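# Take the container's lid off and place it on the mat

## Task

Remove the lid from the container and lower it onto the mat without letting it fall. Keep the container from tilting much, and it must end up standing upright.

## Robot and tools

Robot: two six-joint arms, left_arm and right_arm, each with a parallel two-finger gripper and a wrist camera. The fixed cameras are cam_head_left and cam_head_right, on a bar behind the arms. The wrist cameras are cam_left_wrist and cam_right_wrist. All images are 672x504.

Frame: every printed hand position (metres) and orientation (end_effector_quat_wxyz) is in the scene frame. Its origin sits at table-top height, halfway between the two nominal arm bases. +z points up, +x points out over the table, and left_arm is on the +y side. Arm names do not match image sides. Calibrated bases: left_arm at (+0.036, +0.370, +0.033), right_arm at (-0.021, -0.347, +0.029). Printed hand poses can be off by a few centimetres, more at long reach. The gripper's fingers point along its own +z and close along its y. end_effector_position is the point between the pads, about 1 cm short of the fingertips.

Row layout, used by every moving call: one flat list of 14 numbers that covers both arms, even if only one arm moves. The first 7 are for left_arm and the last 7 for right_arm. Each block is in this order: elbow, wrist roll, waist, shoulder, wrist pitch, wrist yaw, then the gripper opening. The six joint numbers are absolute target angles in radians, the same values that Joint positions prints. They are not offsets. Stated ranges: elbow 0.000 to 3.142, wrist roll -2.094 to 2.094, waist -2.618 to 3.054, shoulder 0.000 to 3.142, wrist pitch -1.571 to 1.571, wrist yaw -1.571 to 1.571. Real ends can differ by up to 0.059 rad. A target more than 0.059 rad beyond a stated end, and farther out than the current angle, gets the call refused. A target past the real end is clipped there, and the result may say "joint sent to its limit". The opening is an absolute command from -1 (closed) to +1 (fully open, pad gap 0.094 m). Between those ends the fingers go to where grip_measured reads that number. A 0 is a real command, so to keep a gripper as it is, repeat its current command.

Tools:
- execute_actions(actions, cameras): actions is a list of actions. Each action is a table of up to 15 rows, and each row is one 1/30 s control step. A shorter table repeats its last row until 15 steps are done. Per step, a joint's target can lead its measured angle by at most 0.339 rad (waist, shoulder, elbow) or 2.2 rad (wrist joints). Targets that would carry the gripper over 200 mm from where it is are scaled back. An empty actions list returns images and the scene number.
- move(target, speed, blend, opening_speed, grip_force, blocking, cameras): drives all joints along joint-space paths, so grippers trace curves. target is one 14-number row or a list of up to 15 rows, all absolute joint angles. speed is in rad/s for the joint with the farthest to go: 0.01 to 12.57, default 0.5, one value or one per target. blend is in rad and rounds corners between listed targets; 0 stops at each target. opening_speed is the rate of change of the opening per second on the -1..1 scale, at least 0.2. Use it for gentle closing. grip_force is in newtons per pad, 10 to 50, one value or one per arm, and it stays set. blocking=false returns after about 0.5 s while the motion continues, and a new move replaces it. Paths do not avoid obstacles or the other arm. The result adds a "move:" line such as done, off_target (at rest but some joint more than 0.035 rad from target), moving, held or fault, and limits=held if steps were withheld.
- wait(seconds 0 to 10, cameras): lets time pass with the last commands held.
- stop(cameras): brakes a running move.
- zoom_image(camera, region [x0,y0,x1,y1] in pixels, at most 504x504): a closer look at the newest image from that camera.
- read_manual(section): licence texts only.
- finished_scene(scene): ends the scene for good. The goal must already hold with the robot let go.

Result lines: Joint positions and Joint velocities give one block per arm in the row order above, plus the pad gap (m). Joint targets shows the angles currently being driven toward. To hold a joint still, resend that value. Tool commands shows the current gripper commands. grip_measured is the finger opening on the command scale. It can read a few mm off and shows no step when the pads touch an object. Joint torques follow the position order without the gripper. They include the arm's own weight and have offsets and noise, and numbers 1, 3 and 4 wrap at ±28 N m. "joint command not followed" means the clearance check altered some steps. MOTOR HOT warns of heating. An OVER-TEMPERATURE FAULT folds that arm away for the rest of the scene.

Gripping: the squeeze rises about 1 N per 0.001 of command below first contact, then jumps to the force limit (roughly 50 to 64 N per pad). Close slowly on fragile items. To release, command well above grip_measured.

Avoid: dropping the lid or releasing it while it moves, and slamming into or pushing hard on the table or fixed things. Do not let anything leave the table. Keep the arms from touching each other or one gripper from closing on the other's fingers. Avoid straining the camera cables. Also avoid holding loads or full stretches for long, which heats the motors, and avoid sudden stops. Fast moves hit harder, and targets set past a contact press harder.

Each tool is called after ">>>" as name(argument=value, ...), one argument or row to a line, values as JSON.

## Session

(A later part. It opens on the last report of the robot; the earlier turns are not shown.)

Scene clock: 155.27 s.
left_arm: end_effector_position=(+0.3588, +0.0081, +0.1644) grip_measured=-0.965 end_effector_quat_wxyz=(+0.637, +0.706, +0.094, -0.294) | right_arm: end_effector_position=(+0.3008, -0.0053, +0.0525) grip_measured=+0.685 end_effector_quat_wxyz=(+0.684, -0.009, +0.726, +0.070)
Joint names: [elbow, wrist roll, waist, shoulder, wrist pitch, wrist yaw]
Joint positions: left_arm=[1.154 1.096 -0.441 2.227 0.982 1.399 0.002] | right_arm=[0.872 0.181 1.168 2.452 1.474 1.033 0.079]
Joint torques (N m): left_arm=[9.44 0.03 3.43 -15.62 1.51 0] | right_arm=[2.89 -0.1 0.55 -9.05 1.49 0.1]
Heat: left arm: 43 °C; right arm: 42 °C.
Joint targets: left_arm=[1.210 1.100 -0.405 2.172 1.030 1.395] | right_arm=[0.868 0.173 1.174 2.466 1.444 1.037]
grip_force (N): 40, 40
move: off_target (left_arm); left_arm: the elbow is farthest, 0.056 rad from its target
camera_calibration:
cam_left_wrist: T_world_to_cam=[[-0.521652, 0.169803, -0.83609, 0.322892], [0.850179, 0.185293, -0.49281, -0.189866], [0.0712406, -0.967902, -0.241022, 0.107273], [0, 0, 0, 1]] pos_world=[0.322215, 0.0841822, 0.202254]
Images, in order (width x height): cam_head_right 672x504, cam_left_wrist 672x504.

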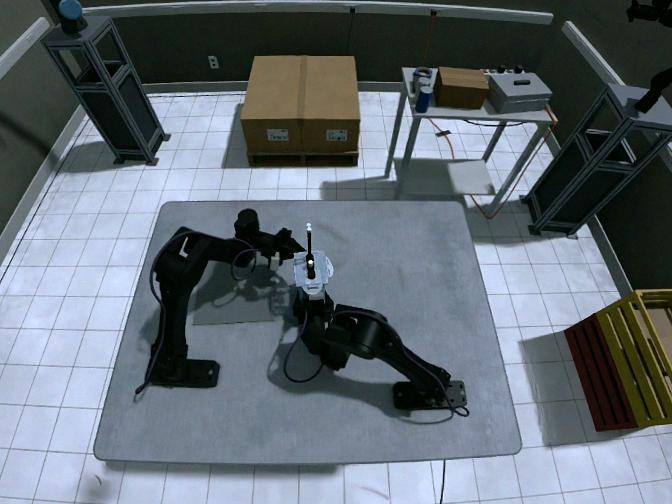

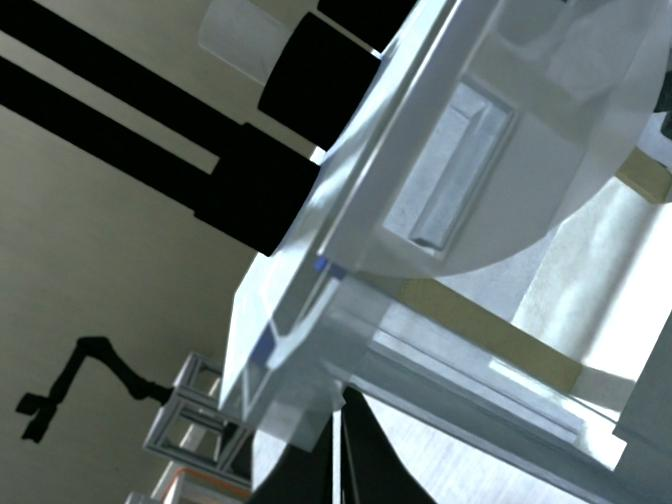

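>>> move(
  target=[1.26, 1.40, -0.395, 2.15, 0.98, 1.42, -0.99, 0.868, 0.173, 1.174, 2.466, 1.444, 1.037, 0.3],
  speed=0.15,
  grip_force=[50, 40],
  cameras=["cam_left_wrist", "cam_head_right"],
)

>>> zoom_image(
  camera="cam_left_wrist",
  region=[200, 254, 450, 504],
)

>>> zoom_image(
  camera="cam_head_right",
  region=[250, 220, 370, 310],
)

Scene clock: 158.10 s.
left_arm: end_effector_position=(+0.3845, +0.0171, +0.2046) grip_measured=-0.987 end_effector_quat_wxyz=(+0.695, +0.703, -0.047, -0.140) | right_arm: end_effector_position=(+0.3007, -0.0045, +0.0503) grip_measured=+0.685 end_effector_quat_wxyz=(+0.682, -0.019, +0.728, +0.063)
Joint names: [elbow, wrist roll, waist, shoulder, wrist pitch, wrist yaw]
Joint positions: left_arm=[1.235 1.398 -0.398 2.191 0.997 1.409 0.001] | right_arm=[0.873 0.167 1.168 2.453 1.462 1.029 0.079]
Joint torques (N m): left_arm=[7.28 0.04 0.12 -14.78 0.88 0.11] | right_arm=[2.78 0.06 0.53 -9.11 1.64 0.15]
Heat: left arm: 44 °C; right arm: 42 °C.
Joint targets: left_arm=[1.260 1.400 -0.395 2.150 0.980 1.420] | right_arm=[0.868 0.173 1.174 2.466 1.444 1.037]
grip_force (N): 50, 40
move: off_target (left_arm); left_arm: the shoulder is farthest, 0.041 rad from its target
camera_calibration:
cam_left_wrist: T_world_to_cam=[[-0.145421, 0.0282455, -0.988967, 0.257384], [0.975813, 0.169001, -0.13866, -0.314003], [0.16322, -0.985211, -0.0521388, 0.0500919], [0, 0, 0, 1]] pos_world=[0.335661, 0.095148, 0.213616]
Images, in order (width x height): cam_head_right 672x504, cam_left_wrist 672x504.

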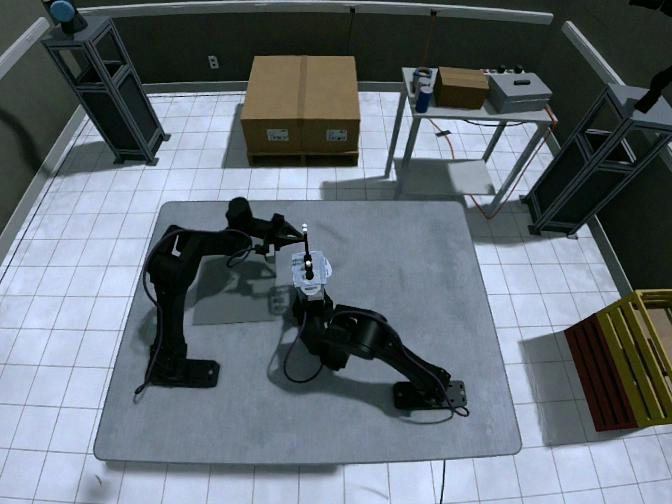

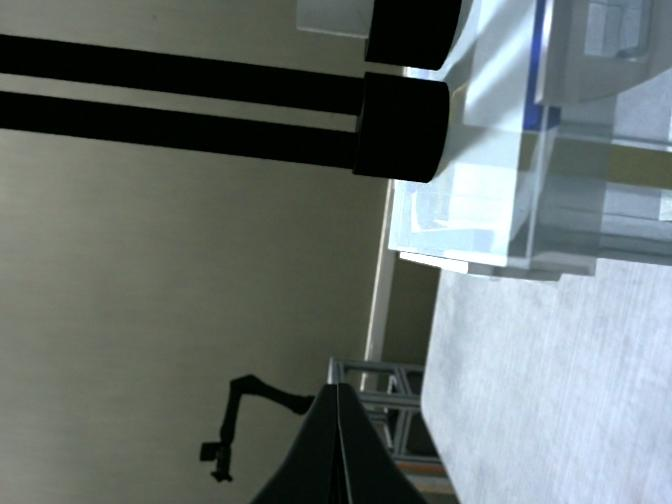

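Scaled by 2.016 from the camera's 672x504 image, which has a finer 960x720 frame.

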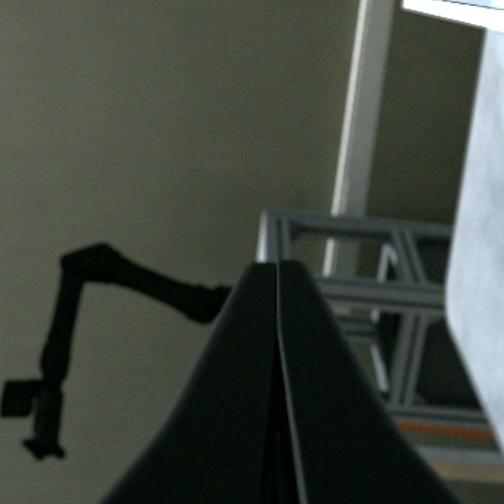

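Scaled by 4.200 from the camera's 672x504 image, which has a finer 960x720 frame.

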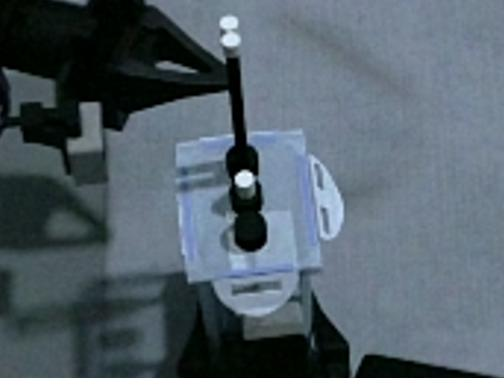

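>>> zoom_image(
  camera="cam_left_wrist",
  region=[350, 150, 670, 350],
)

Scaled by 1.575 from the camera's 672x504 image, which has a finer 960x720 frame.

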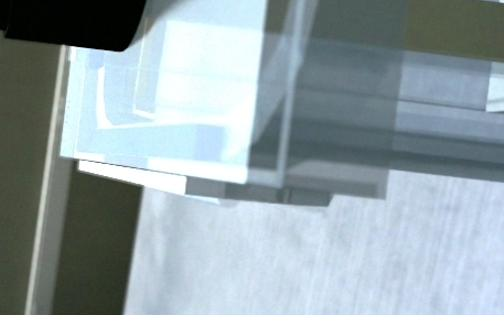

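>>> move(
  target=[
    [1.0, 1.0, -0.30, 2.0, 1.0, 1.40, -0.9, 0.868, 0.173, 1.174, 2.466, 1.444, 1.037, 0.3],
    [0.92, 0.0, -0.27, 2.0, 1.1, 1.45, -0.9, 0.868, 0.173, 1.174, 2.466, 1.444, 1.037, 0.3],
  ],
  speed=0.6,
  blend=0.1,
  cameras=["cam_left_wrist"],
)

>>> zoom_image(
  camera="cam_left_wrist",
  region=[300, 150, 670, 430],
)

Scene clock: 161.50 s.
left_arm: end_effector_position=(+0.3607, +0.0805, +0.1912) grip_measured=-0.902 end_effector_quat_wxyz=(+0.452, +0.539, +0.459, -0.543) | right_arm: end_effector_position=(+0.3007, -0.0045, +0.0503) grip_measured=+0.685 end_effector_quat_wxyz=(+0.682, -0.019, +0.728, +0.063)
Joint names: [elbow, wrist roll, waist, shoulder, wrist pitch, wrist yaw]
Joint positions: left_arm=[0.929 0.007 -0.279 2.043 1.097 1.435 0.005] | right_arm=[0.873 0.167 1.168 2.453 1.462 1.029 0.079]
Joint torques (N m): left_arm=[4.08 -0.13 0.76 -13.12 1.07 0.16] | right_arm=[2.82 0.05 0.57 -9.13 1.65 0.15]
Heat: left arm: 44 °C; right arm: 41 °C.
Joint targets: left_arm=[0.920 0.000 -0.270 2.000 1.100 1.450] | right_arm=[0.868 0.173 1.174 2.466 1.444 1.037]
grip_force (N): 50, 40
move: off_target (left_arm); left_arm: the shoulder is farthest, 0.043 rad from its target
camera_calibration:
cam_left_wrist: T_world_to_cam=[[-0.985771, 0.166007, 0.026403, 0.336878], [0.0464827, 0.42016, -0.906259, 0.158406], [-0.161538, -0.892137, -0.421898, 0.296059], [0, 0, 0, 1]] pos_world=[0.372546, 0.141645, 0.259569]
Images, in order (width x height): cam_left_wrist 672x504.

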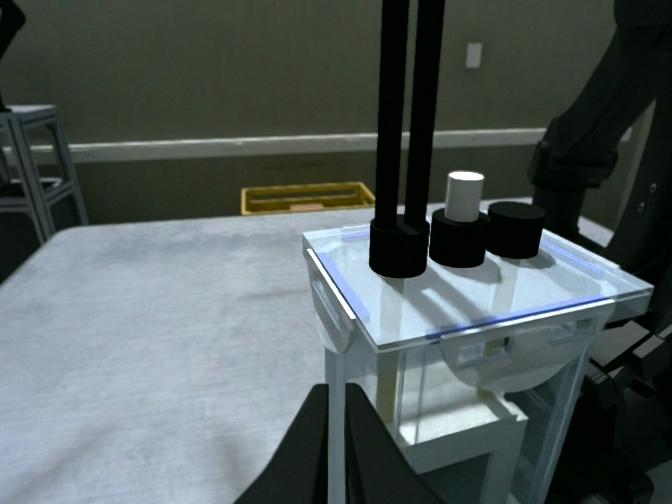

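Scaled by 1.362 from the camera's 672x504 image, which has a finer 960x720 frame.

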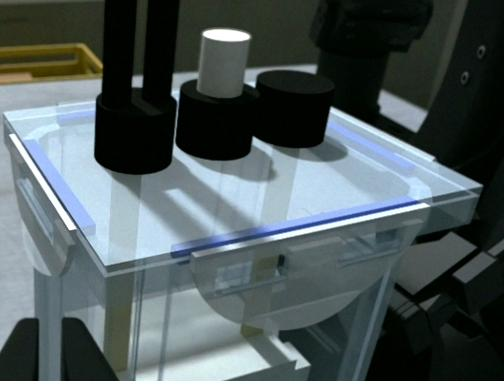

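>>> move(
  target=[
    [0.6, 0.8, -0.30, 1.85, 1.3, 1.2, -0.04, 0.868, 0.173, 1.174, 2.466, 1.444, 1.037, 0.3],
    [0.328, 1.571, -0.372, 1.79, 1.475, 1.031, -0.04, 0.868, 0.173, 1.174, 2.466, 1.444, 1.037, 0.3],
  ],
  speed=0.8,
  blend=0.15,
  cameras=["cam_left_wrist","cam_head_right"],
)

>>> zoom_image(
  camera="cam_head_right",
  region=[230, 220, 370, 325],
)

Scene clock: 166.87 s.
left_arm: end_effector_position=(+0.2817, +0.1022, +0.1609) grip_measured=-0.042 end_effector_quat_wxyz=(+0.698, +0.712, +0.068, +0.037) | right_arm: end_effector_position=(+0.3007, -0.0045, +0.0503) grip_measured=+0.685 end_effector_quat_wxyz=(+0.682, -0.019, +0.728, +0.063)
Joint names: [elbow, wrist roll, waist, shoulder, wrist pitch, wrist yaw]
Joint positions: left_arm=[0.336 1.566 -0.364 1.819 1.438 1.029 0.045] | right_arm=[0.873 0.167 1.168 2.453 1.462 1.029 0.079]
Joint torques (N m): left_arm=[2.71 0.03 -0.69 -8.38 1.61 0.03] | right_arm=[2.8 0.06 0.5 -9.07 1.64 0.15]
Heat: left arm: 43 °C; right arm: 41 °C.
Joint targets: left_arm=[0.328 1.571 -0.372 1.790 1.475 1.031] | right_arm=[0.868 0.173 1.174 2.466 1.444 1.037]
grip_force (N): 50, 40
move: off_target (left_arm); left_arm: the wrist pitch is farthest, 0.037 rad from its target
camera_calibration:
cam_left_wrist: T_world_to_cam=[[-0.0607304, 0.00987684, -0.998105, 0.176338], [0.833596, 0.550517, -0.045273, -0.248153], [0.549027, -0.834766, -0.0416664, 0.0227954], [0, 0, 0, 1]] pos_world=[0.205053, 0.1539, 0.165719]
Images, in order (width x height): cam_head_right 672x504, cam_left_wrist 672x504.

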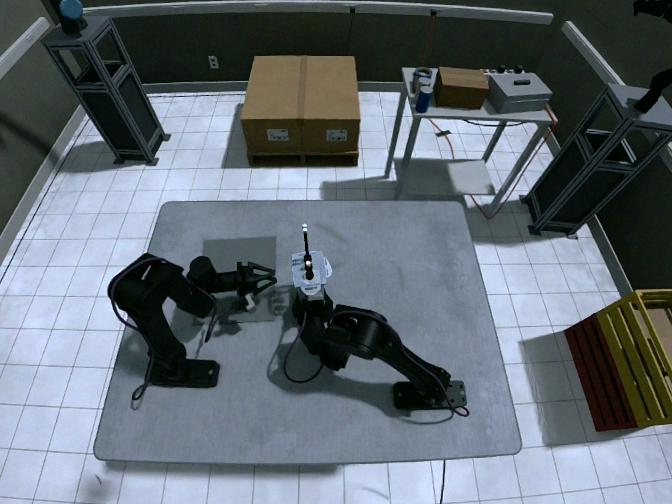

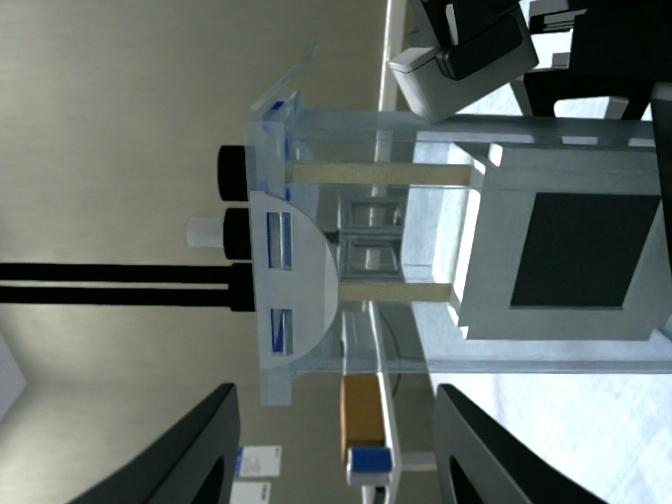

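Scaled by 3.600 from the camera's 672x504 image, which has a finer 960x720 frame.

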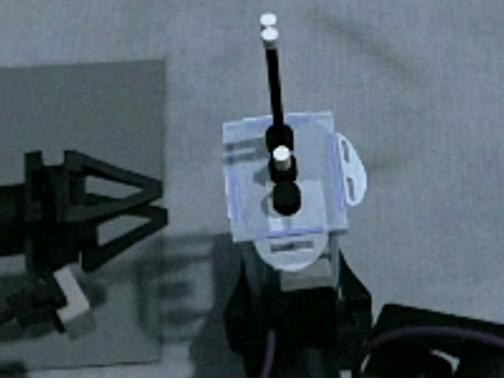

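>>> move(
  target=[0.443, 1.575, -0.51, 1.801, 1.44, 0.898, -0.04, 0.868, 0.173, 1.174, 2.466, 1.444, 1.037, 0.3],
  speed=0.3,
  cameras=["cam_left_wrist"],
)

Scene clock: 168.37 s.
left_arm: end_effector_position=(+0.2848, +0.0610, +0.1851) grip_measured=-0.042 end_effector_quat_wxyz=(+0.714, +0.696, +0.037, +0.063) | right_arm: end_effector_position=(+0.3007, -0.0045, +0.0503) grip_measured=+0.685 end_effector_quat_wxyz=(+0.682, -0.019, +0.728, +0.063)
Joint names: [elbow, wrist roll, waist, shoulder, wrist pitch, wrist yaw]
Joint positions: left_arm=[0.43 1.571 -0.504 1.819 1.433 0.897 0.045] | right_arm=[0.873 0.167 1.168 2.453 1.462 1.029 0.079]
Joint torques (N m): left_arm=[4.85 0 -0.58 -7.95 1.36 0.01] | right_arm=[2.8 0.06 0.54 -9.11 1.64 0.15]
Heat: left arm: 43 °C; right arm: 41 °C.
Joint targets: left_arm=[0.443 1.575 -0.510 1.801 1.440 0.898] | right_arm=[0.868 0.173 1.174 2.466 1.444 1.037]
grip_force (N): 50, 40
move: done
camera_calibration:
cam_left_wrist: T_world_to_cam=[[0.0238508, -0.0289058, -0.999298, 0.179617], [0.839438, 0.543438, 0.00431577, -0.237337], [0.542932, -0.838951, 0.0372261, -0.0249245], [0, 0, 0, 1]] pos_world=[0.208478, 0.11326, 0.181443]
Images, in order (width x height): cam_left_wrist 672x504.

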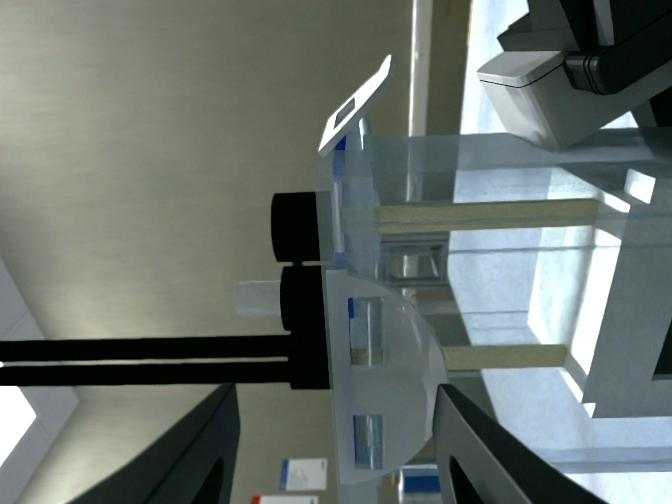

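>>> move(
  target=[
    [0.443, 1.575, -0.51, 1.912, 1.51, 0.898, -0.04, 0.868, 0.173, 1.174, 2.466, 1.444, 1.037, 0.3],
  ],
  speed=0.2,
  cameras=["cam_left_wrist"],
)

Scene clock: 169.50 s.
left_arm: end_effector_position=(+0.2865, +0.0603, +0.1641) grip_measured=-0.042 end_effector_quat_wxyz=(+0.704, +0.706, +0.052, +0.050) | right_arm: end_effector_position=(+0.3007, -0.0045, +0.0503) grip_measured=+0.685 end_effector_quat_wxyz=(+0.682, -0.019, +0.728, +0.063)
Joint names: [elbow, wrist roll, waist, shoulder, wrist pitch, wrist yaw]
Joint positions: left_arm=[0.43 1.572 -0.504 1.89 1.454 0.895 0.045] | right_arm=[0.873 0.167 1.168 2.453 1.462 1.029 0.079]
Joint torques (N m): left_arm=[4.62 -0.02 -0.39 -5.19 1.85 0.05] | right_arm=[2.8 0.07 0.54 -9.07 1.64 0.15]
Heat: left arm: 42 °C; right arm: 41 °C.
Joint targets: left_arm=[0.443 1.575 -0.510 1.912 1.510 0.898] | right_arm=[0.868 0.173 1.174 2.466 1.444 1.037]
grip_force (N): 50, 40
move: off_target (left_arm); left_arm: the wrist pitch is farthest, 0.056 rad from its target
camera_calibration:
cam_left_wrist: T_world_to_cam=[[-0.0181191, -0.00372931, -0.999829, 0.169171], [0.838109, 0.545231, -0.017222, -0.234488], [0.545202, -0.838277, -0.00675353, -0.0192136], [0, 0, 0, 1]] pos_world=[0.210067, 0.112375, 0.164974]
Images, in order (width x height): cam_left_wrist 672x504.

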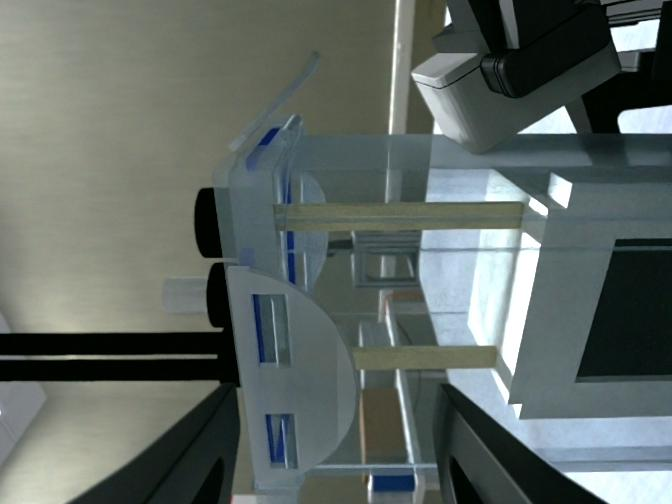

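>>> move(
  target=[
    [0.492, 1.575, -0.58, 1.92, 1.53, 0.831, -0.04, 0.868, 0.173, 1.174, 2.466, 1.444, 1.037, 0.3],
  ],
  speed=0.1,
  cameras=["cam_left_wrist"],
)

Scene clock: 170.77 s.
left_arm: end_effector_position=(+0.2868, +0.0419, +0.1739) grip_measured=-0.042 end_effector_quat_wxyz=(+0.712, +0.698, +0.042, +0.061) | right_arm: end_effector_position=(+0.3009, -0.0059, +0.0504) grip_measured=+0.685 end_effector_quat_wxyz=(+0.683, -0.013, +0.728, +0.063)
Joint names: [elbow, wrist roll, waist, shoulder, wrist pitch, wrist yaw]
Joint positions: left_arm=[0.471 1.572 -0.564 1.895 1.455 0.833 0.045] | right_arm=[0.873 0.175 1.168 2.453 1.462 1.037 0.079]
Joint torques (N m): left_arm=[5.48 -0.02 -1.58 -5.12 1.99 -0.02] | right_arm=[2.78 -0.03 0.54 -9.1 1.62 0.07]
Heat: left arm: 42 °C; right arm: 41 °C.
Joint targets: left_arm=[0.492 1.575 -0.580 1.920 1.530 0.831] | right_arm=[0.868 0.173 1.174 2.466 1.444 1.037]
grip_force (N): 50, 40
move: off_target (left_arm); left_arm: the wrist pitch is farthest, 0.075 rad from its target
camera_calibration:
cam_left_wrist: T_world_to_cam=[[0.0124519, -0.0238811, -0.999637, 0.170959], [0.836926, 0.547309, -0.00264999, -0.226777], [0.547174, -0.83659, 0.0268018, -0.0411478], [0, 0, 0, 1]] pos_world=[0.210182, 0.0937759, 0.171399]
Images, in order (width x height): cam_left_wrist 672x504.

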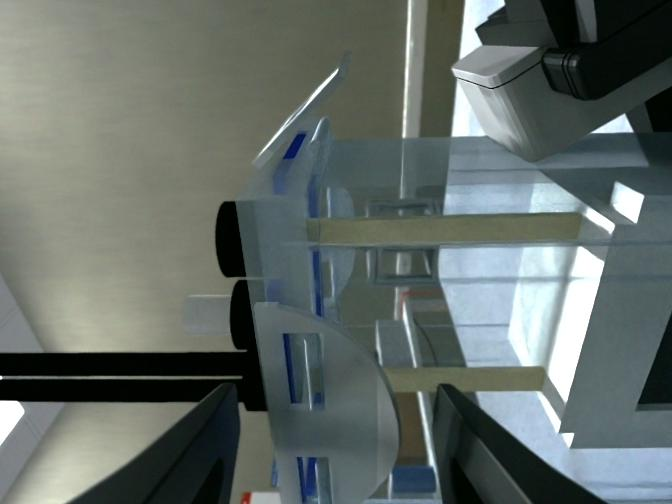

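>>> move(
  target=[
    [0.492, 1.575, -0.58, 1.92, 1.53, 0.831, -0.34, 0.868, 0.173, 1.174, 2.466, 1.444, 1.037, 0.3],
  ],
  opening_speed=0.5,
  grip_force=[20, 40],
  cameras=["cam_left_wrist"],
)

>>> zoom_image(
  camera="cam_left_wrist",
  region=[200, 254, 500, 504],
)

Scene clock: 172.27 s.
left_arm: end_effector_position=(+0.2876, +0.0417, +0.1742) grip_measured=-0.338 end_effector_quat_wxyz=(+0.712, +0.698, +0.044, +0.063) | right_arm: end_effector_position=(+0.3009, -0.0059, +0.0504) grip_measured=+0.685 end_effector_quat_wxyz=(+0.683, -0.013, +0.728, +0.063)
Joint names: [elbow, wrist roll, waist, shoulder, wrist pitch, wrist yaw]
Joint positions: left_arm=[0.472 1.572 -0.564 1.895 1.455 0.827 0.031] | right_arm=[0.873 0.176 1.168 2.453 1.462 1.037 0.079]
Joint torques (N m): left_arm=[5.38 0.03 -1.54 -5.09 2.03 0.03] | right_arm=[2.78 -0.04 0.55 -9.07 1.63 0.07]
Heat: left arm: 42 °C; right arm: 41 °C.
Joint targets: left_arm=[0.492 1.575 -0.580 1.920 1.530 0.831] | right_arm=[0.868 0.173 1.174 2.466 1.444 1.037]
grip_force (N): 20, 40
move: off_target (left_arm); left_arm: the wrist pitch is farthest, 0.075 rad from its target
camera_calibration:
cam_left_wrist: T_world_to_cam=[[0.0137759, -0.0245817, -0.999603, 0.170926], [0.834422, 0.551122, -0.00205345, -0.226948], [0.550954, -0.834062, 0.0281037, -0.0431477], [0, 0, 0, 1]] pos_world=[0.210788, 0.0932902, 0.171604]
Images, in order (width x height): cam_left_wrist 672x504.

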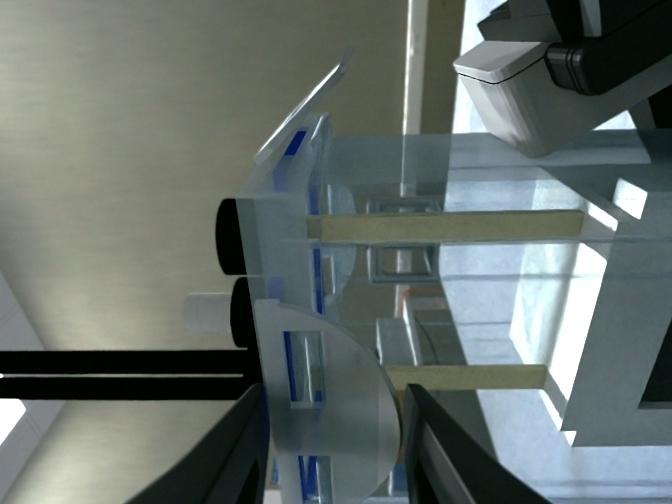

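Scaled by 1.680 from the camera's 672x504 image, which has a finer 960x720 frame.

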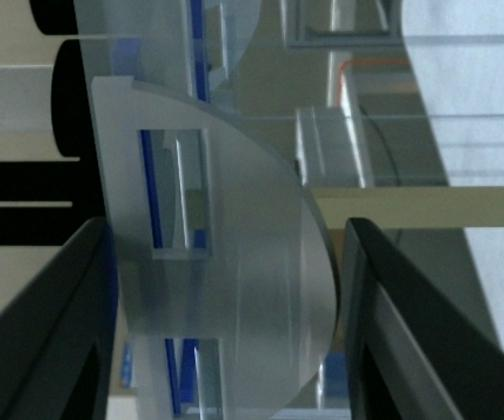

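>>> move(
  target=[
    [0.492, 1.575, -0.58, 1.92, 1.53, 0.831, -0.42, 0.868, 0.173, 1.174, 2.466, 1.444, 1.037, 0.3],
  ],
  opening_speed=0.3,
  grip_force=[20, 40],
  cameras=["cam_left_wrist"],
)

>>> zoom_image(
  camera="cam_left_wrist",
  region=[200, 254, 500, 504],
)

Scene clock: 172.93 s.
left_arm: end_effector_position=(+0.2880, +0.0415, +0.1748) grip_measured=-0.392 end_effector_quat_wxyz=(+0.712, +0.697, +0.043, +0.063) | right_arm: end_effector_position=(+0.3009, -0.0061, +0.0504) grip_measured=+0.685 end_effector_quat_wxyz=(+0.683, -0.012, +0.728, +0.063)
Joint names: [elbow, wrist roll, waist, shoulder, wrist pitch, wrist yaw]
Joint positions: left_arm=[0.474 1.572 -0.564 1.895 1.455 0.827 0.029] | right_arm=[0.873 0.177 1.168 2.453 1.462 1.038 0.079]
Joint torques (N m): left_arm=[5.12 0.04 -1.58 -5.24 2.01 0.05] | right_arm=[2.78 -0.05 0.54 -9.07 1.63 0.07]
Heat: left arm: 41 °C; right arm: 41 °C.
Joint targets: left_arm=[0.492 1.575 -0.580 1.920 1.530 0.831] | right_arm=[0.868 0.173 1.174 2.466 1.444 1.037]
grip_force (N): 20, 40
move: off_target (left_arm); left_arm: the wrist pitch is farthest, 0.075 rad from its target
camera_calibration:
cam_left_wrist: T_world_to_cam=[[0.015431, -0.0256493, -0.999552, 0.170962], [0.834459, 0.551069, -0.00125859, -0.227172], [0.550854, -0.834065, 0.0299068, -0.043861], [0, 0, 0, 1]] pos_world=[0.211089, 0.0929897, 0.171911]
Images, in order (width x height): cam_left_wrist 672x504.

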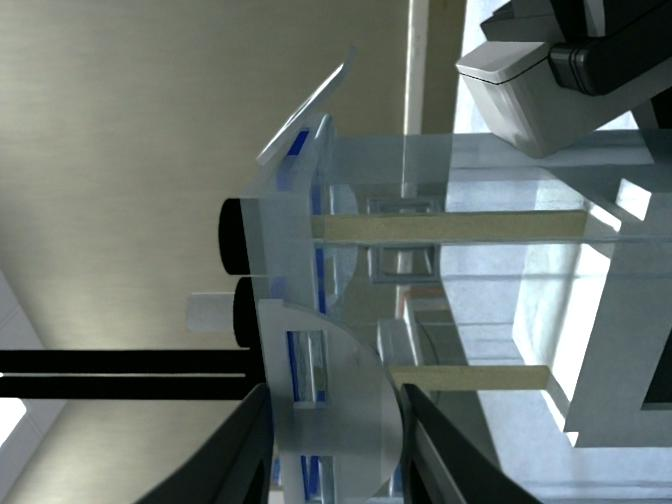

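Scaled by 1.680 from the camera's 672x504 image, which has a finer 960x720 frame.

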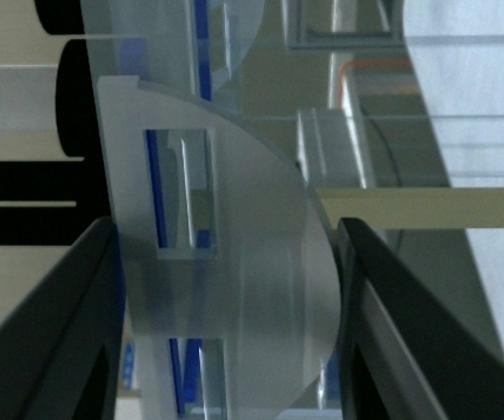

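>>> move(
  target=[
    [0.425, 1.575, -0.50, 1.86, 1.50, 0.90, -0.46, 0.868, 0.173, 1.174, 2.466, 1.444, 1.037, 0.3],
  ],
  speed=0.1,
  grip_force=[25, 40],
  cameras=["cam_left_wrist"],
)

>>> zoom_image(
  camera="cam_left_wrist",
  region=[200, 254, 500, 504],
)

Scene clock: 174.50 s.
left_arm: end_effector_position=(+0.2858, +0.0532, +0.1728) grip_measured=-0.399 end_effector_quat_wxyz=(+0.710, +0.701, +0.041, +0.055) | right_arm: end_effector_position=(+0.3002, -0.0035, +0.0501) grip_measured=+0.685 end_effector_quat_wxyz=(+0.683, -0.027, +0.728, +0.058)
Joint names: [elbow, wrist roll, waist, shoulder, wrist pitch, wrist yaw]
Joint positions: left_arm=[0.448 1.572 -0.525 1.879 1.454 0.881 0.028] | right_arm=[0.873 0.15 1.169 2.453 1.461 1.025 0.079]
Joint torques (N m): left_arm=[2.13 0.01 2.69 -8.46 1.73 0.2] | right_arm=[2.8 0.25 0.44 -9.11 1.64 0.19]
Heat: left arm: 41 °C; right arm: 41 °C.
Joint targets: left_arm=[0.425 1.575 -0.500 1.860 1.500 0.900] | right_arm=[0.868 0.173 1.174 2.466 1.444 1.037]
grip_force (N): 25, 40
move: off_target (left_arm); left_arm: the wrist pitch is farthest, 0.046 rad from its target
camera_calibration:
cam_left_wrist: T_world_to_cam=[[0.00662285, -0.0185503, -0.999806, 0.171515], [0.84229, 0.539006, -0.00442123, -0.232895], [0.538984, -0.842097, 0.0191945, -0.0271554], [0, 0, 0, 1]] pos_world=[0.209666, 0.105846, 0.170974]
Images, in order (width x height): cam_left_wrist 672x504.

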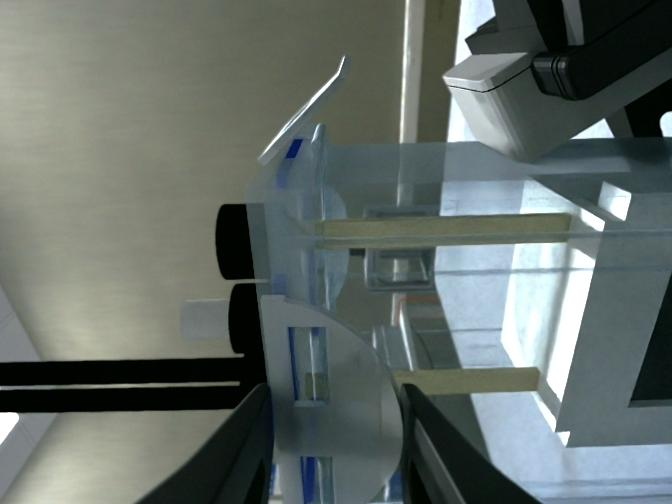

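Scaled by 1.680 from the camera's 672x504 image, which has a finer 960x720 frame.

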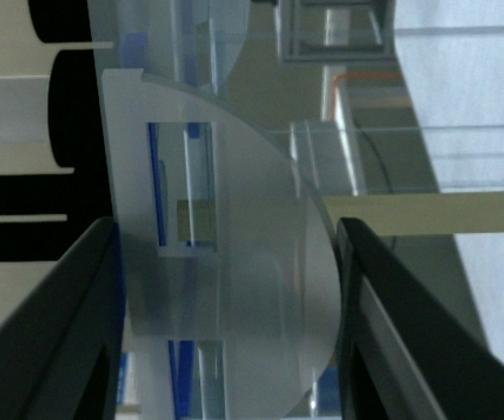

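>>> wait(
  seconds=0,
  cameras=["cam_head_right","cam_right_wrist"],
)

>>> zoom_image(
  camera="cam_head_right",
  region=[250, 210, 370, 310],
)

Scene clock: 174.70 s.
left_arm: end_effector_position=(+0.2858, +0.0532, +0.1728) grip_measured=-0.399 end_effector_quat_wxyz=(+0.710, +0.701, +0.041, +0.055) | right_arm: end_effector_position=(+0.3002, -0.0035, +0.0501) grip_measured=+0.685 end_effector_quat_wxyz=(+0.683, -0.027, +0.728, +0.058)
Joint names: [elbow, wrist roll, waist, shoulder, wrist pitch, wrist yaw]
Joint positions: left_arm=[0.448 1.572 -0.525 1.879 1.454 0.881 0.028] | right_arm=[0.873 0.15 1.169 2.453 1.461 1.025 0.079]
Joint torques (N m): left_arm=[1.7 0.01 2.39 -8.5 1.74 0.2] | right_arm=[2.82 0.25 0.44 -9.11 1.64 0.18]
Heat: left arm: 41 °C; right arm: 41 °C.
Joint targets: left_arm=[0.425 1.575 -0.500 1.860 1.500 0.900] | right_arm=[0.868 0.173 1.174 2.466 1.444 1.037]
Tool commands: left_gripper/opening=-0.46 right_gripper/opening=+0.3
grip_force (N): 25, 40
camera_calibration:
cam_right_wrist: T_world_to_cam=[[0.106378, -0.993179, -0.0477356, -0.0339927], [-0.490148, -0.0106081, -0.871575, 0.226254], [0.865124, 0.116114, -0.487933, -0.144909], [0, 0, 0, 1]] pos_world=[0.239878, -0.0145348, 0.124869]
Images, in order (width x height): cam_head_right 672x504, cam_right_wrist 672x504.

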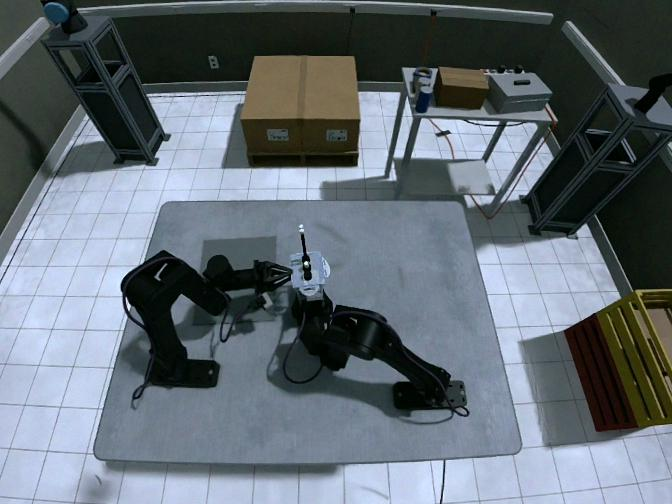

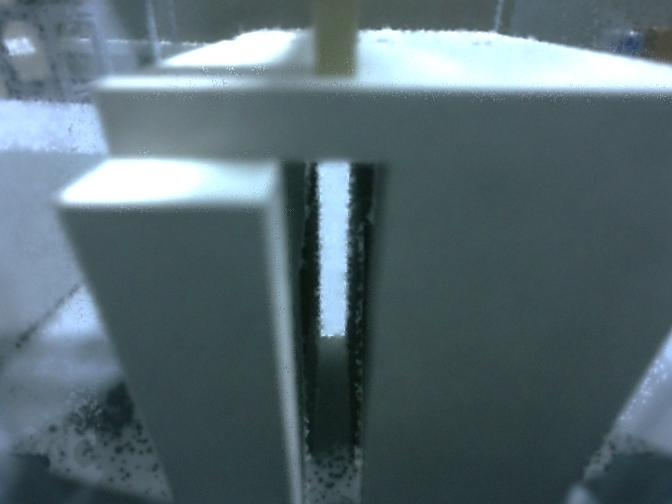

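Scaled by 4.200 from the camera's 672x504 image, which has a finer 960x720 frame.

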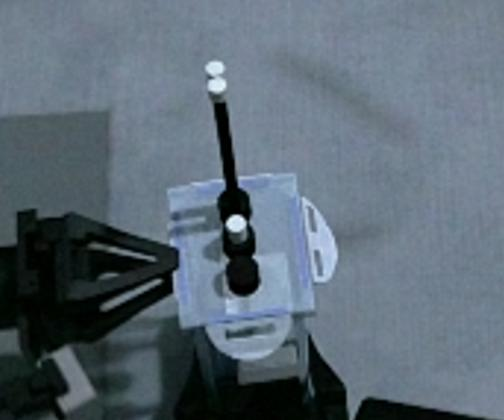

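>>> move(
  target=[
    [0.448, 1.575, -0.525, 1.879, 1.454, 0.881, -0.1, 0.868, 0.173, 1.174, 2.466, 1.444, 1.037, 0.3],
  ],
  opening_speed=1,
  cameras=["cam_head_right","cam_left_wrist"],
)

>>> zoom_image(
  camera="cam_head_right",
  region=[250, 210, 370, 310],
)

Scene clock: 177.50 s.
left_arm: end_effector_position=(+0.2869, +0.0558, +0.1689) grip_measured=-0.102 end_effector_quat_wxyz=(+0.706, +0.704, +0.049, +0.054) | right_arm: end_effector_position=(+0.3002, -0.0035, +0.0503) grip_measured=+0.685 end_effector_quat_wxyz=(+0.682, -0.022, +0.728, +0.063)
Joint names: [elbow, wrist roll, waist, shoulder, wrist pitch, wrist yaw]
Joint positions: left_arm=[0.441 1.573 -0.519 1.879 1.444 0.878 0.042] | right_arm=[0.873 0.162 1.169 2.453 1.462 1.025 0.079]
Joint torques (N m): left_arm=[4.3 0 -0.73 -6.97 1.44 0.04] | right_arm=[2.8 0.11 0.43 -9.11 1.63 0.19]
Heat: left arm: 41 °C; right arm: 41 °C.
Joint targets: left_arm=[0.448 1.575 -0.525 1.879 1.454 0.881] | right_arm=[0.868 0.173 1.174 2.466 1.444 1.037]
grip_force (N): 25, 40
move: done
camera_calibration:
cam_left_wrist: T_world_to_cam=[[-0.00786781, -0.00928, -0.999926, 0.171256], [0.837208, 0.54676, -0.0116618, -0.233005], [0.546828, -0.837238, 0.00346749, -0.0253319], [0, 0, 0, 1]] pos_world=[0.210274, 0.107778, 0.168614]
Images, in order (width x height): cam_head_right 672x504, cam_left_wrist 672x504.

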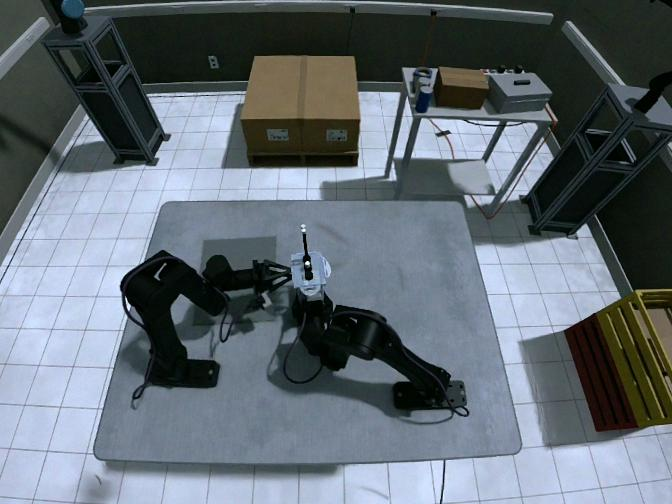

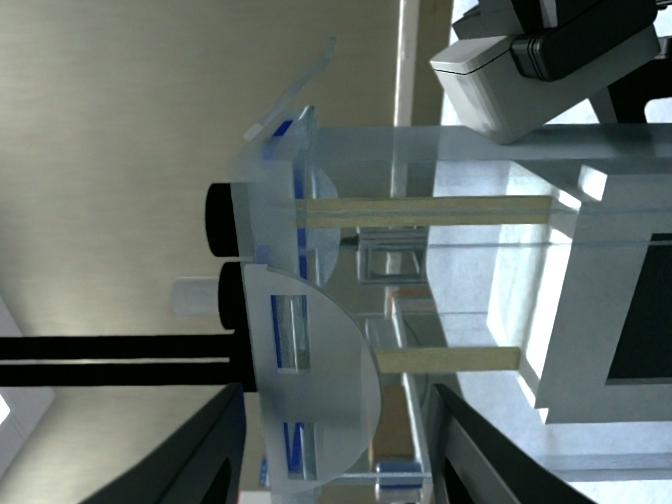

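Scaled by 4.200 from the camera's 672x504 image, which has a finer 960x720 frame.

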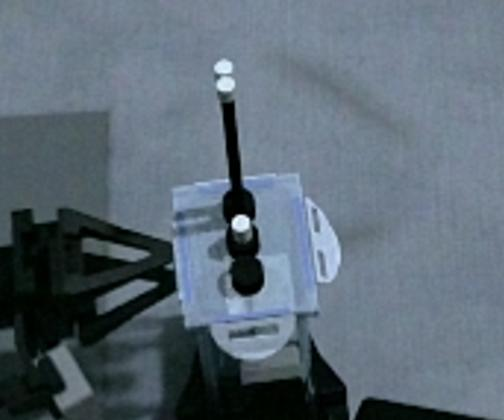

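>>> move(
  target=[
    [0.492, 1.575, -0.58, 1.92, 1.53, 0.831, -0.1, 0.868, 0.173, 1.174, 2.466, 1.444, 1.037, 0.3],
    [0.492, 1.575, -0.58, 1.92, 1.53, 0.831, -0.42, 0.868, 0.173, 1.174, 2.466, 1.444, 1.037, 0.3],
  ],
  speed=0.15,
  opening_speed=0.5,
  grip_force=[25, 40],
  cameras=["cam_left_wrist"],
)

>>> zoom_image(
  camera="cam_left_wrist",
  region=[200, 254, 500, 504],
)

Scene clock: 180.83 s.
left_arm: end_effector_position=(+0.2880, +0.0417, +0.1749) grip_measured=-0.400 end_effector_quat_wxyz=(+0.712, +0.697, +0.043, +0.064) | right_arm: end_effector_position=(+0.3005, -0.0059, +0.0505) grip_measured=+0.685 end_effector_quat_wxyz=(+0.683, -0.012, +0.728, +0.063)
Joint names: [elbow, wrist roll, waist, shoulder, wrist pitch, wrist yaw]
Joint positions: left_arm=[0.473 1.573 -0.564 1.894 1.455 0.827 0.028] | right_arm=[0.873 0.177 1.169 2.453 1.462 1.039 0.079]
Joint torques (N m): left_arm=[5.24 0 -1.68 -5.11 2.02 -0.05] | right_arm=[2.8 -0.05 0.43 -9.1 1.62 0.05]
Heat: left arm: 42 °C; right arm: 41 °C.
Joint targets: left_arm=[0.492 1.575 -0.580 1.920 1.530 0.831] | right_arm=[0.868 0.173 1.174 2.466 1.444 1.037]
grip_force (N): 25, 40
move: off_target (left_arm); target 2's new numbers were sent with left_arm's wrist pitch 0.075 rad from that target; left_arm: the wrist pitch is farthest, 0.075 rad from its target
camera_calibration:
cam_left_wrist: T_world_to_cam=[[0.0157545, -0.025556, -0.999549, 0.17099], [0.834011, 0.551747, -0.000961504, -0.227305], [0.551523, -0.83362, 0.0300065, -0.0438957], [0, 0, 0, 1]] pos_world=[0.21109, 0.0931923, 0.172012]
Images, in order (width x height): cam_left_wrist 672x504.

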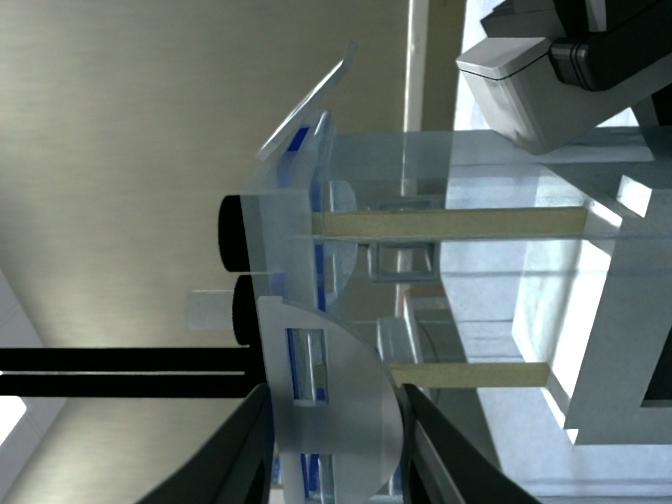

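Scaled by 1.680 from the camera's 672x504 image, which has a finer 960x720 frame.

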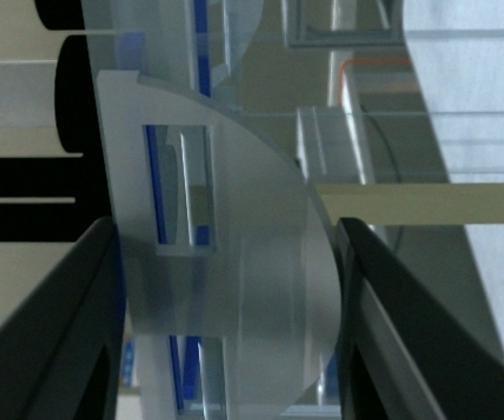

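>>> move(
  target=[
    [0.508, 1.65, -0.573, 1.732, 1.151, 0.822, -0.5, 0.868, 0.173, 1.174, 2.466, 1.444, 1.037, 0.3],
    [0.537, 1.722, -0.573, 1.642, 0.932, 0.812, -0.5, 0.868, 0.173, 1.174, 2.466, 1.444, 1.037, 0.3],
    [0.579, 1.794, -0.577, 1.57, 0.718, 0.796, -0.5, 0.868, 0.173, 1.174, 2.466, 1.444, 1.037, 0.3],
  ],
  speed=0.3,
  blend=0.03,
  grip_force=[32, 40],
  cameras=["cam_left_wrist","cam_head_right"],
)

>>> zoom_image(
  camera="cam_left_wrist",
  region=[200, 204, 550, 504],
)

>>> zoom_image(
  camera="cam_head_right",
  region=[250, 210, 370, 310],
)

Scene clock: 184.27 s.
left_arm: end_effector_position=(+0.2873, +0.0446, +0.1767) grip_measured=-0.411 end_effector_quat_wxyz=(+0.629, +0.774, +0.054, +0.052) | right_arm: end_effector_position=(+0.3006, -0.0062, +0.0505) grip_measured=+0.685 end_effector_quat_wxyz=(+0.683, -0.010, +0.728, +0.064)
Joint names: [elbow, wrist roll, waist, shoulder, wrist pitch, wrist yaw]
Joint positions: left_arm=[0.558 1.799 -0.567 1.6 0.746 0.801 0.028] | right_arm=[0.873 0.181 1.169 2.453 1.462 1.041 0.079]
Joint torques (N m): left_arm=[7.16 -0.06 -1.2 -8.54 1.1 0.09] | right_arm=[2.81 -0.1 0.42 -9.07 1.63 0.03]
Heat: left arm: 42 °C; right arm: 41 °C.
Joint targets: left_arm=[0.579 1.794 -0.577 1.570 0.718 0.796] | right_arm=[0.868 0.173 1.174 2.466 1.444 1.037]
grip_force (N): 32, 40
move: done
camera_calibration:
cam_left_wrist: T_world_to_cam=[[-0.0329967, 0.195947, -0.980059, 0.173556], [0.834671, 0.544787, 0.0808193, -0.24268], [0.54976, -0.81536, -0.181527, -0.0041526], [0, 0, 0, 1]] pos_world=[0.210568, 0.0948154, 0.188955]
Images, in order (width x height): cam_head_right 672x504, cam_left_wrist 672x504.

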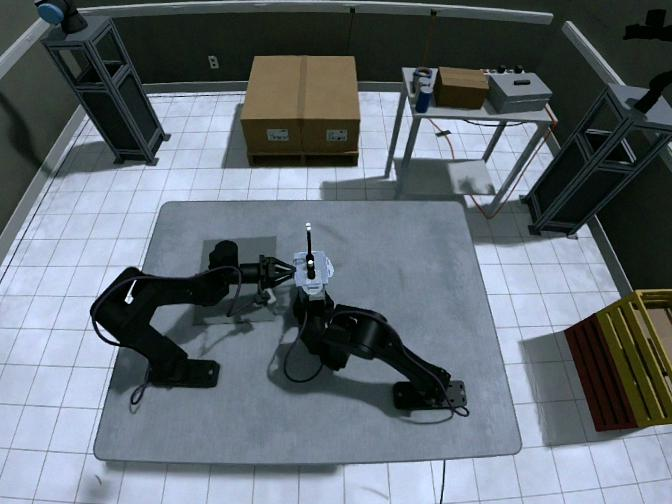

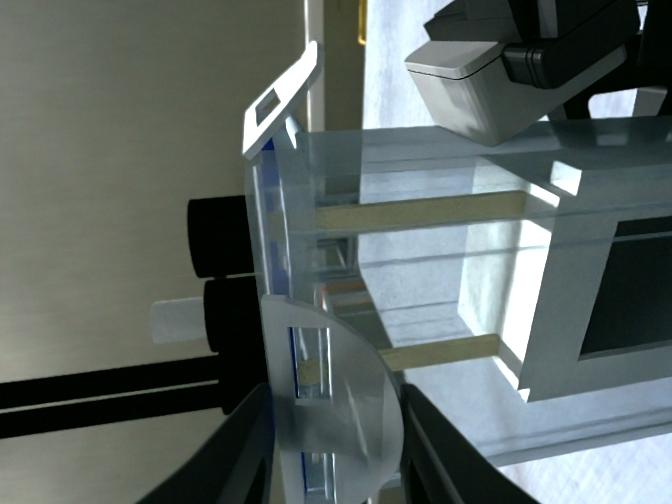

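Scaled by 1.440 from the camera's 672x504 image, which has a finer 960x720 frame.

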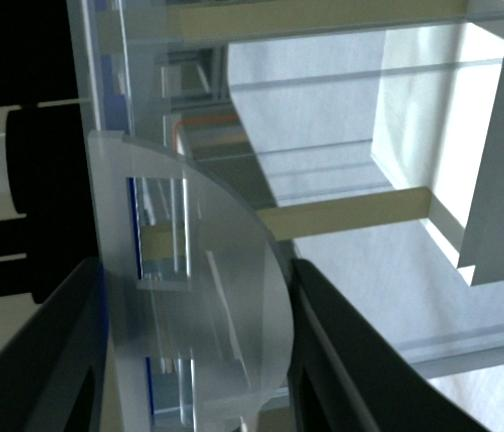

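Scaled by 4.200 from the camera's 672x504 image, which has a finer 960x720 frame.

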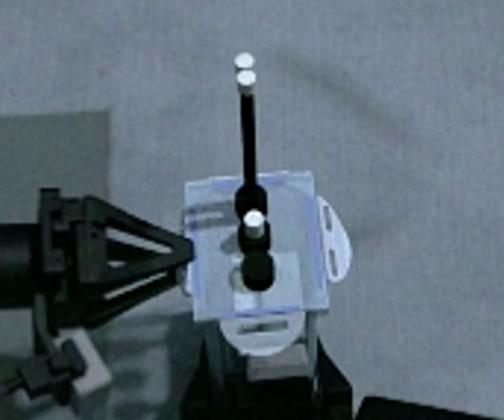

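>>> move(
  target=[
    [0.665, 1.898, -0.585, 1.494, 0.406, 0.759, -0.55, 0.868, 0.173, 1.174, 2.466, 1.444, 1.037, 0.3],
    [0.781, 1.99, -0.606, 1.455, 0.101, 0.694, -0.55, 0.868, 0.173, 1.174, 2.466, 1.444, 1.037, 0.3],
  ],
  speed=0.3,
  blend=0.03,
  cameras=["cam_left_wrist","cam_head_right"],
)

>>> zoom_image(
  camera="cam_left_wrist",
  region=[200, 204, 550, 504],
)

>>> zoom_image(
  camera="cam_head_right",
  region=[250, 210, 370, 310],
)

Scene clock: 187.63 s.
left_arm: end_effector_position=(+0.2873, +0.0479, +0.1806) grip_measured=-0.447 end_effector_quat_wxyz=(+0.533, +0.843, +0.063, +0.042) | right_arm: end_effector_position=(+0.3008, -0.0071, +0.0510) grip_measured=+0.685 end_effector_quat_wxyz=(+0.683, -0.005, +0.727, +0.065)
Joint names: [elbow, wrist roll, waist, shoulder, wrist pitch, wrist yaw]
Joint positions: left_arm=[0.758 1.986 -0.594 1.48 0.125 0.701 0.026] | right_arm=[0.873 0.189 1.169 2.453 1.464 1.045 0.079]
Joint torques (N m): left_arm=[8.2 0 -1.17 -7.95 1.12 0.19] | right_arm=[2.78 -0.18 0.49 -9.09 1.59 -0.02]
Heat: left arm: 41 °C; right arm: 41 °C.
Joint targets: left_arm=[0.781 1.990 -0.606 1.455 0.101 0.694] | right_arm=[0.868 0.173 1.174 2.466 1.444 1.037]
grip_force (N): 32, 40
move: done
camera_calibration:
cam_left_wrist: T_world_to_cam=[[-0.0773534, 0.41781, -0.905235, 0.165378], [0.838251, 0.518815, 0.167829, -0.260239], [0.539771, -0.745832, -0.390362, 0.0365144], [0, 0, 0, 1]] pos_world=[0.211229, 0.0931529, 0.207636]
Images, in order (width x height): cam_head_right 672x504, cam_left_wrist 672x504.

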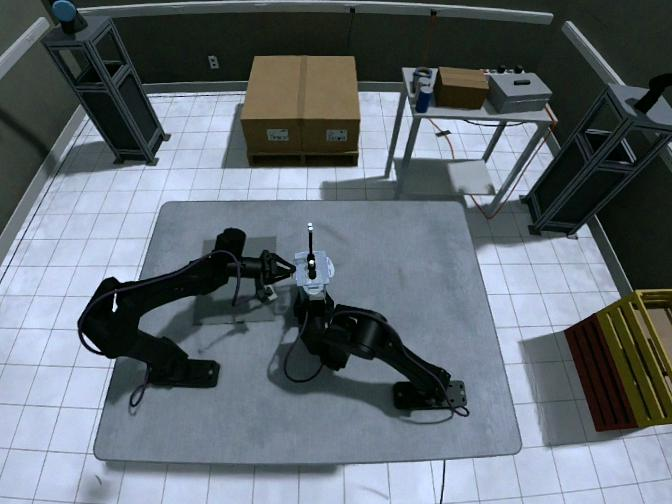

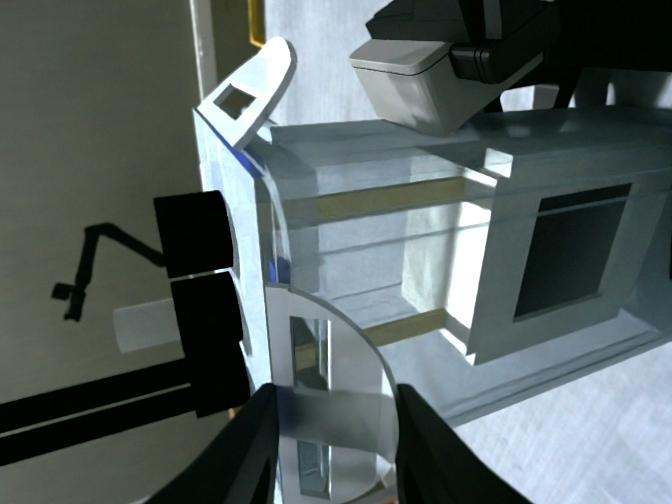

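Scaled by 1.440 from the camera's 672x504 image, which has a finer 960x720 frame.

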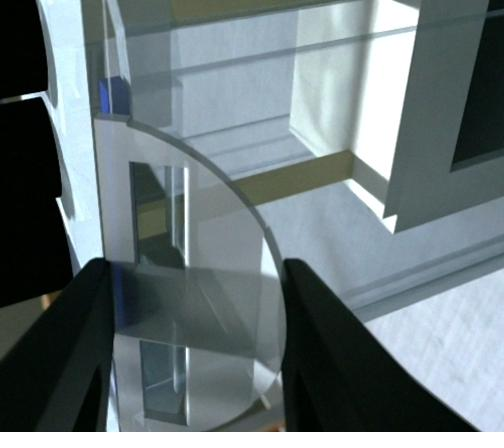

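Scaled by 4.200 from the camera's 672x504 image, which has a finer 960x720 frame.

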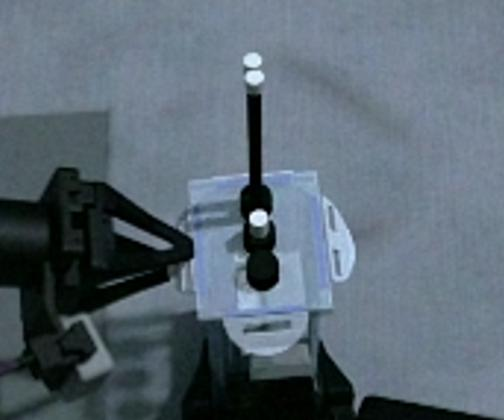

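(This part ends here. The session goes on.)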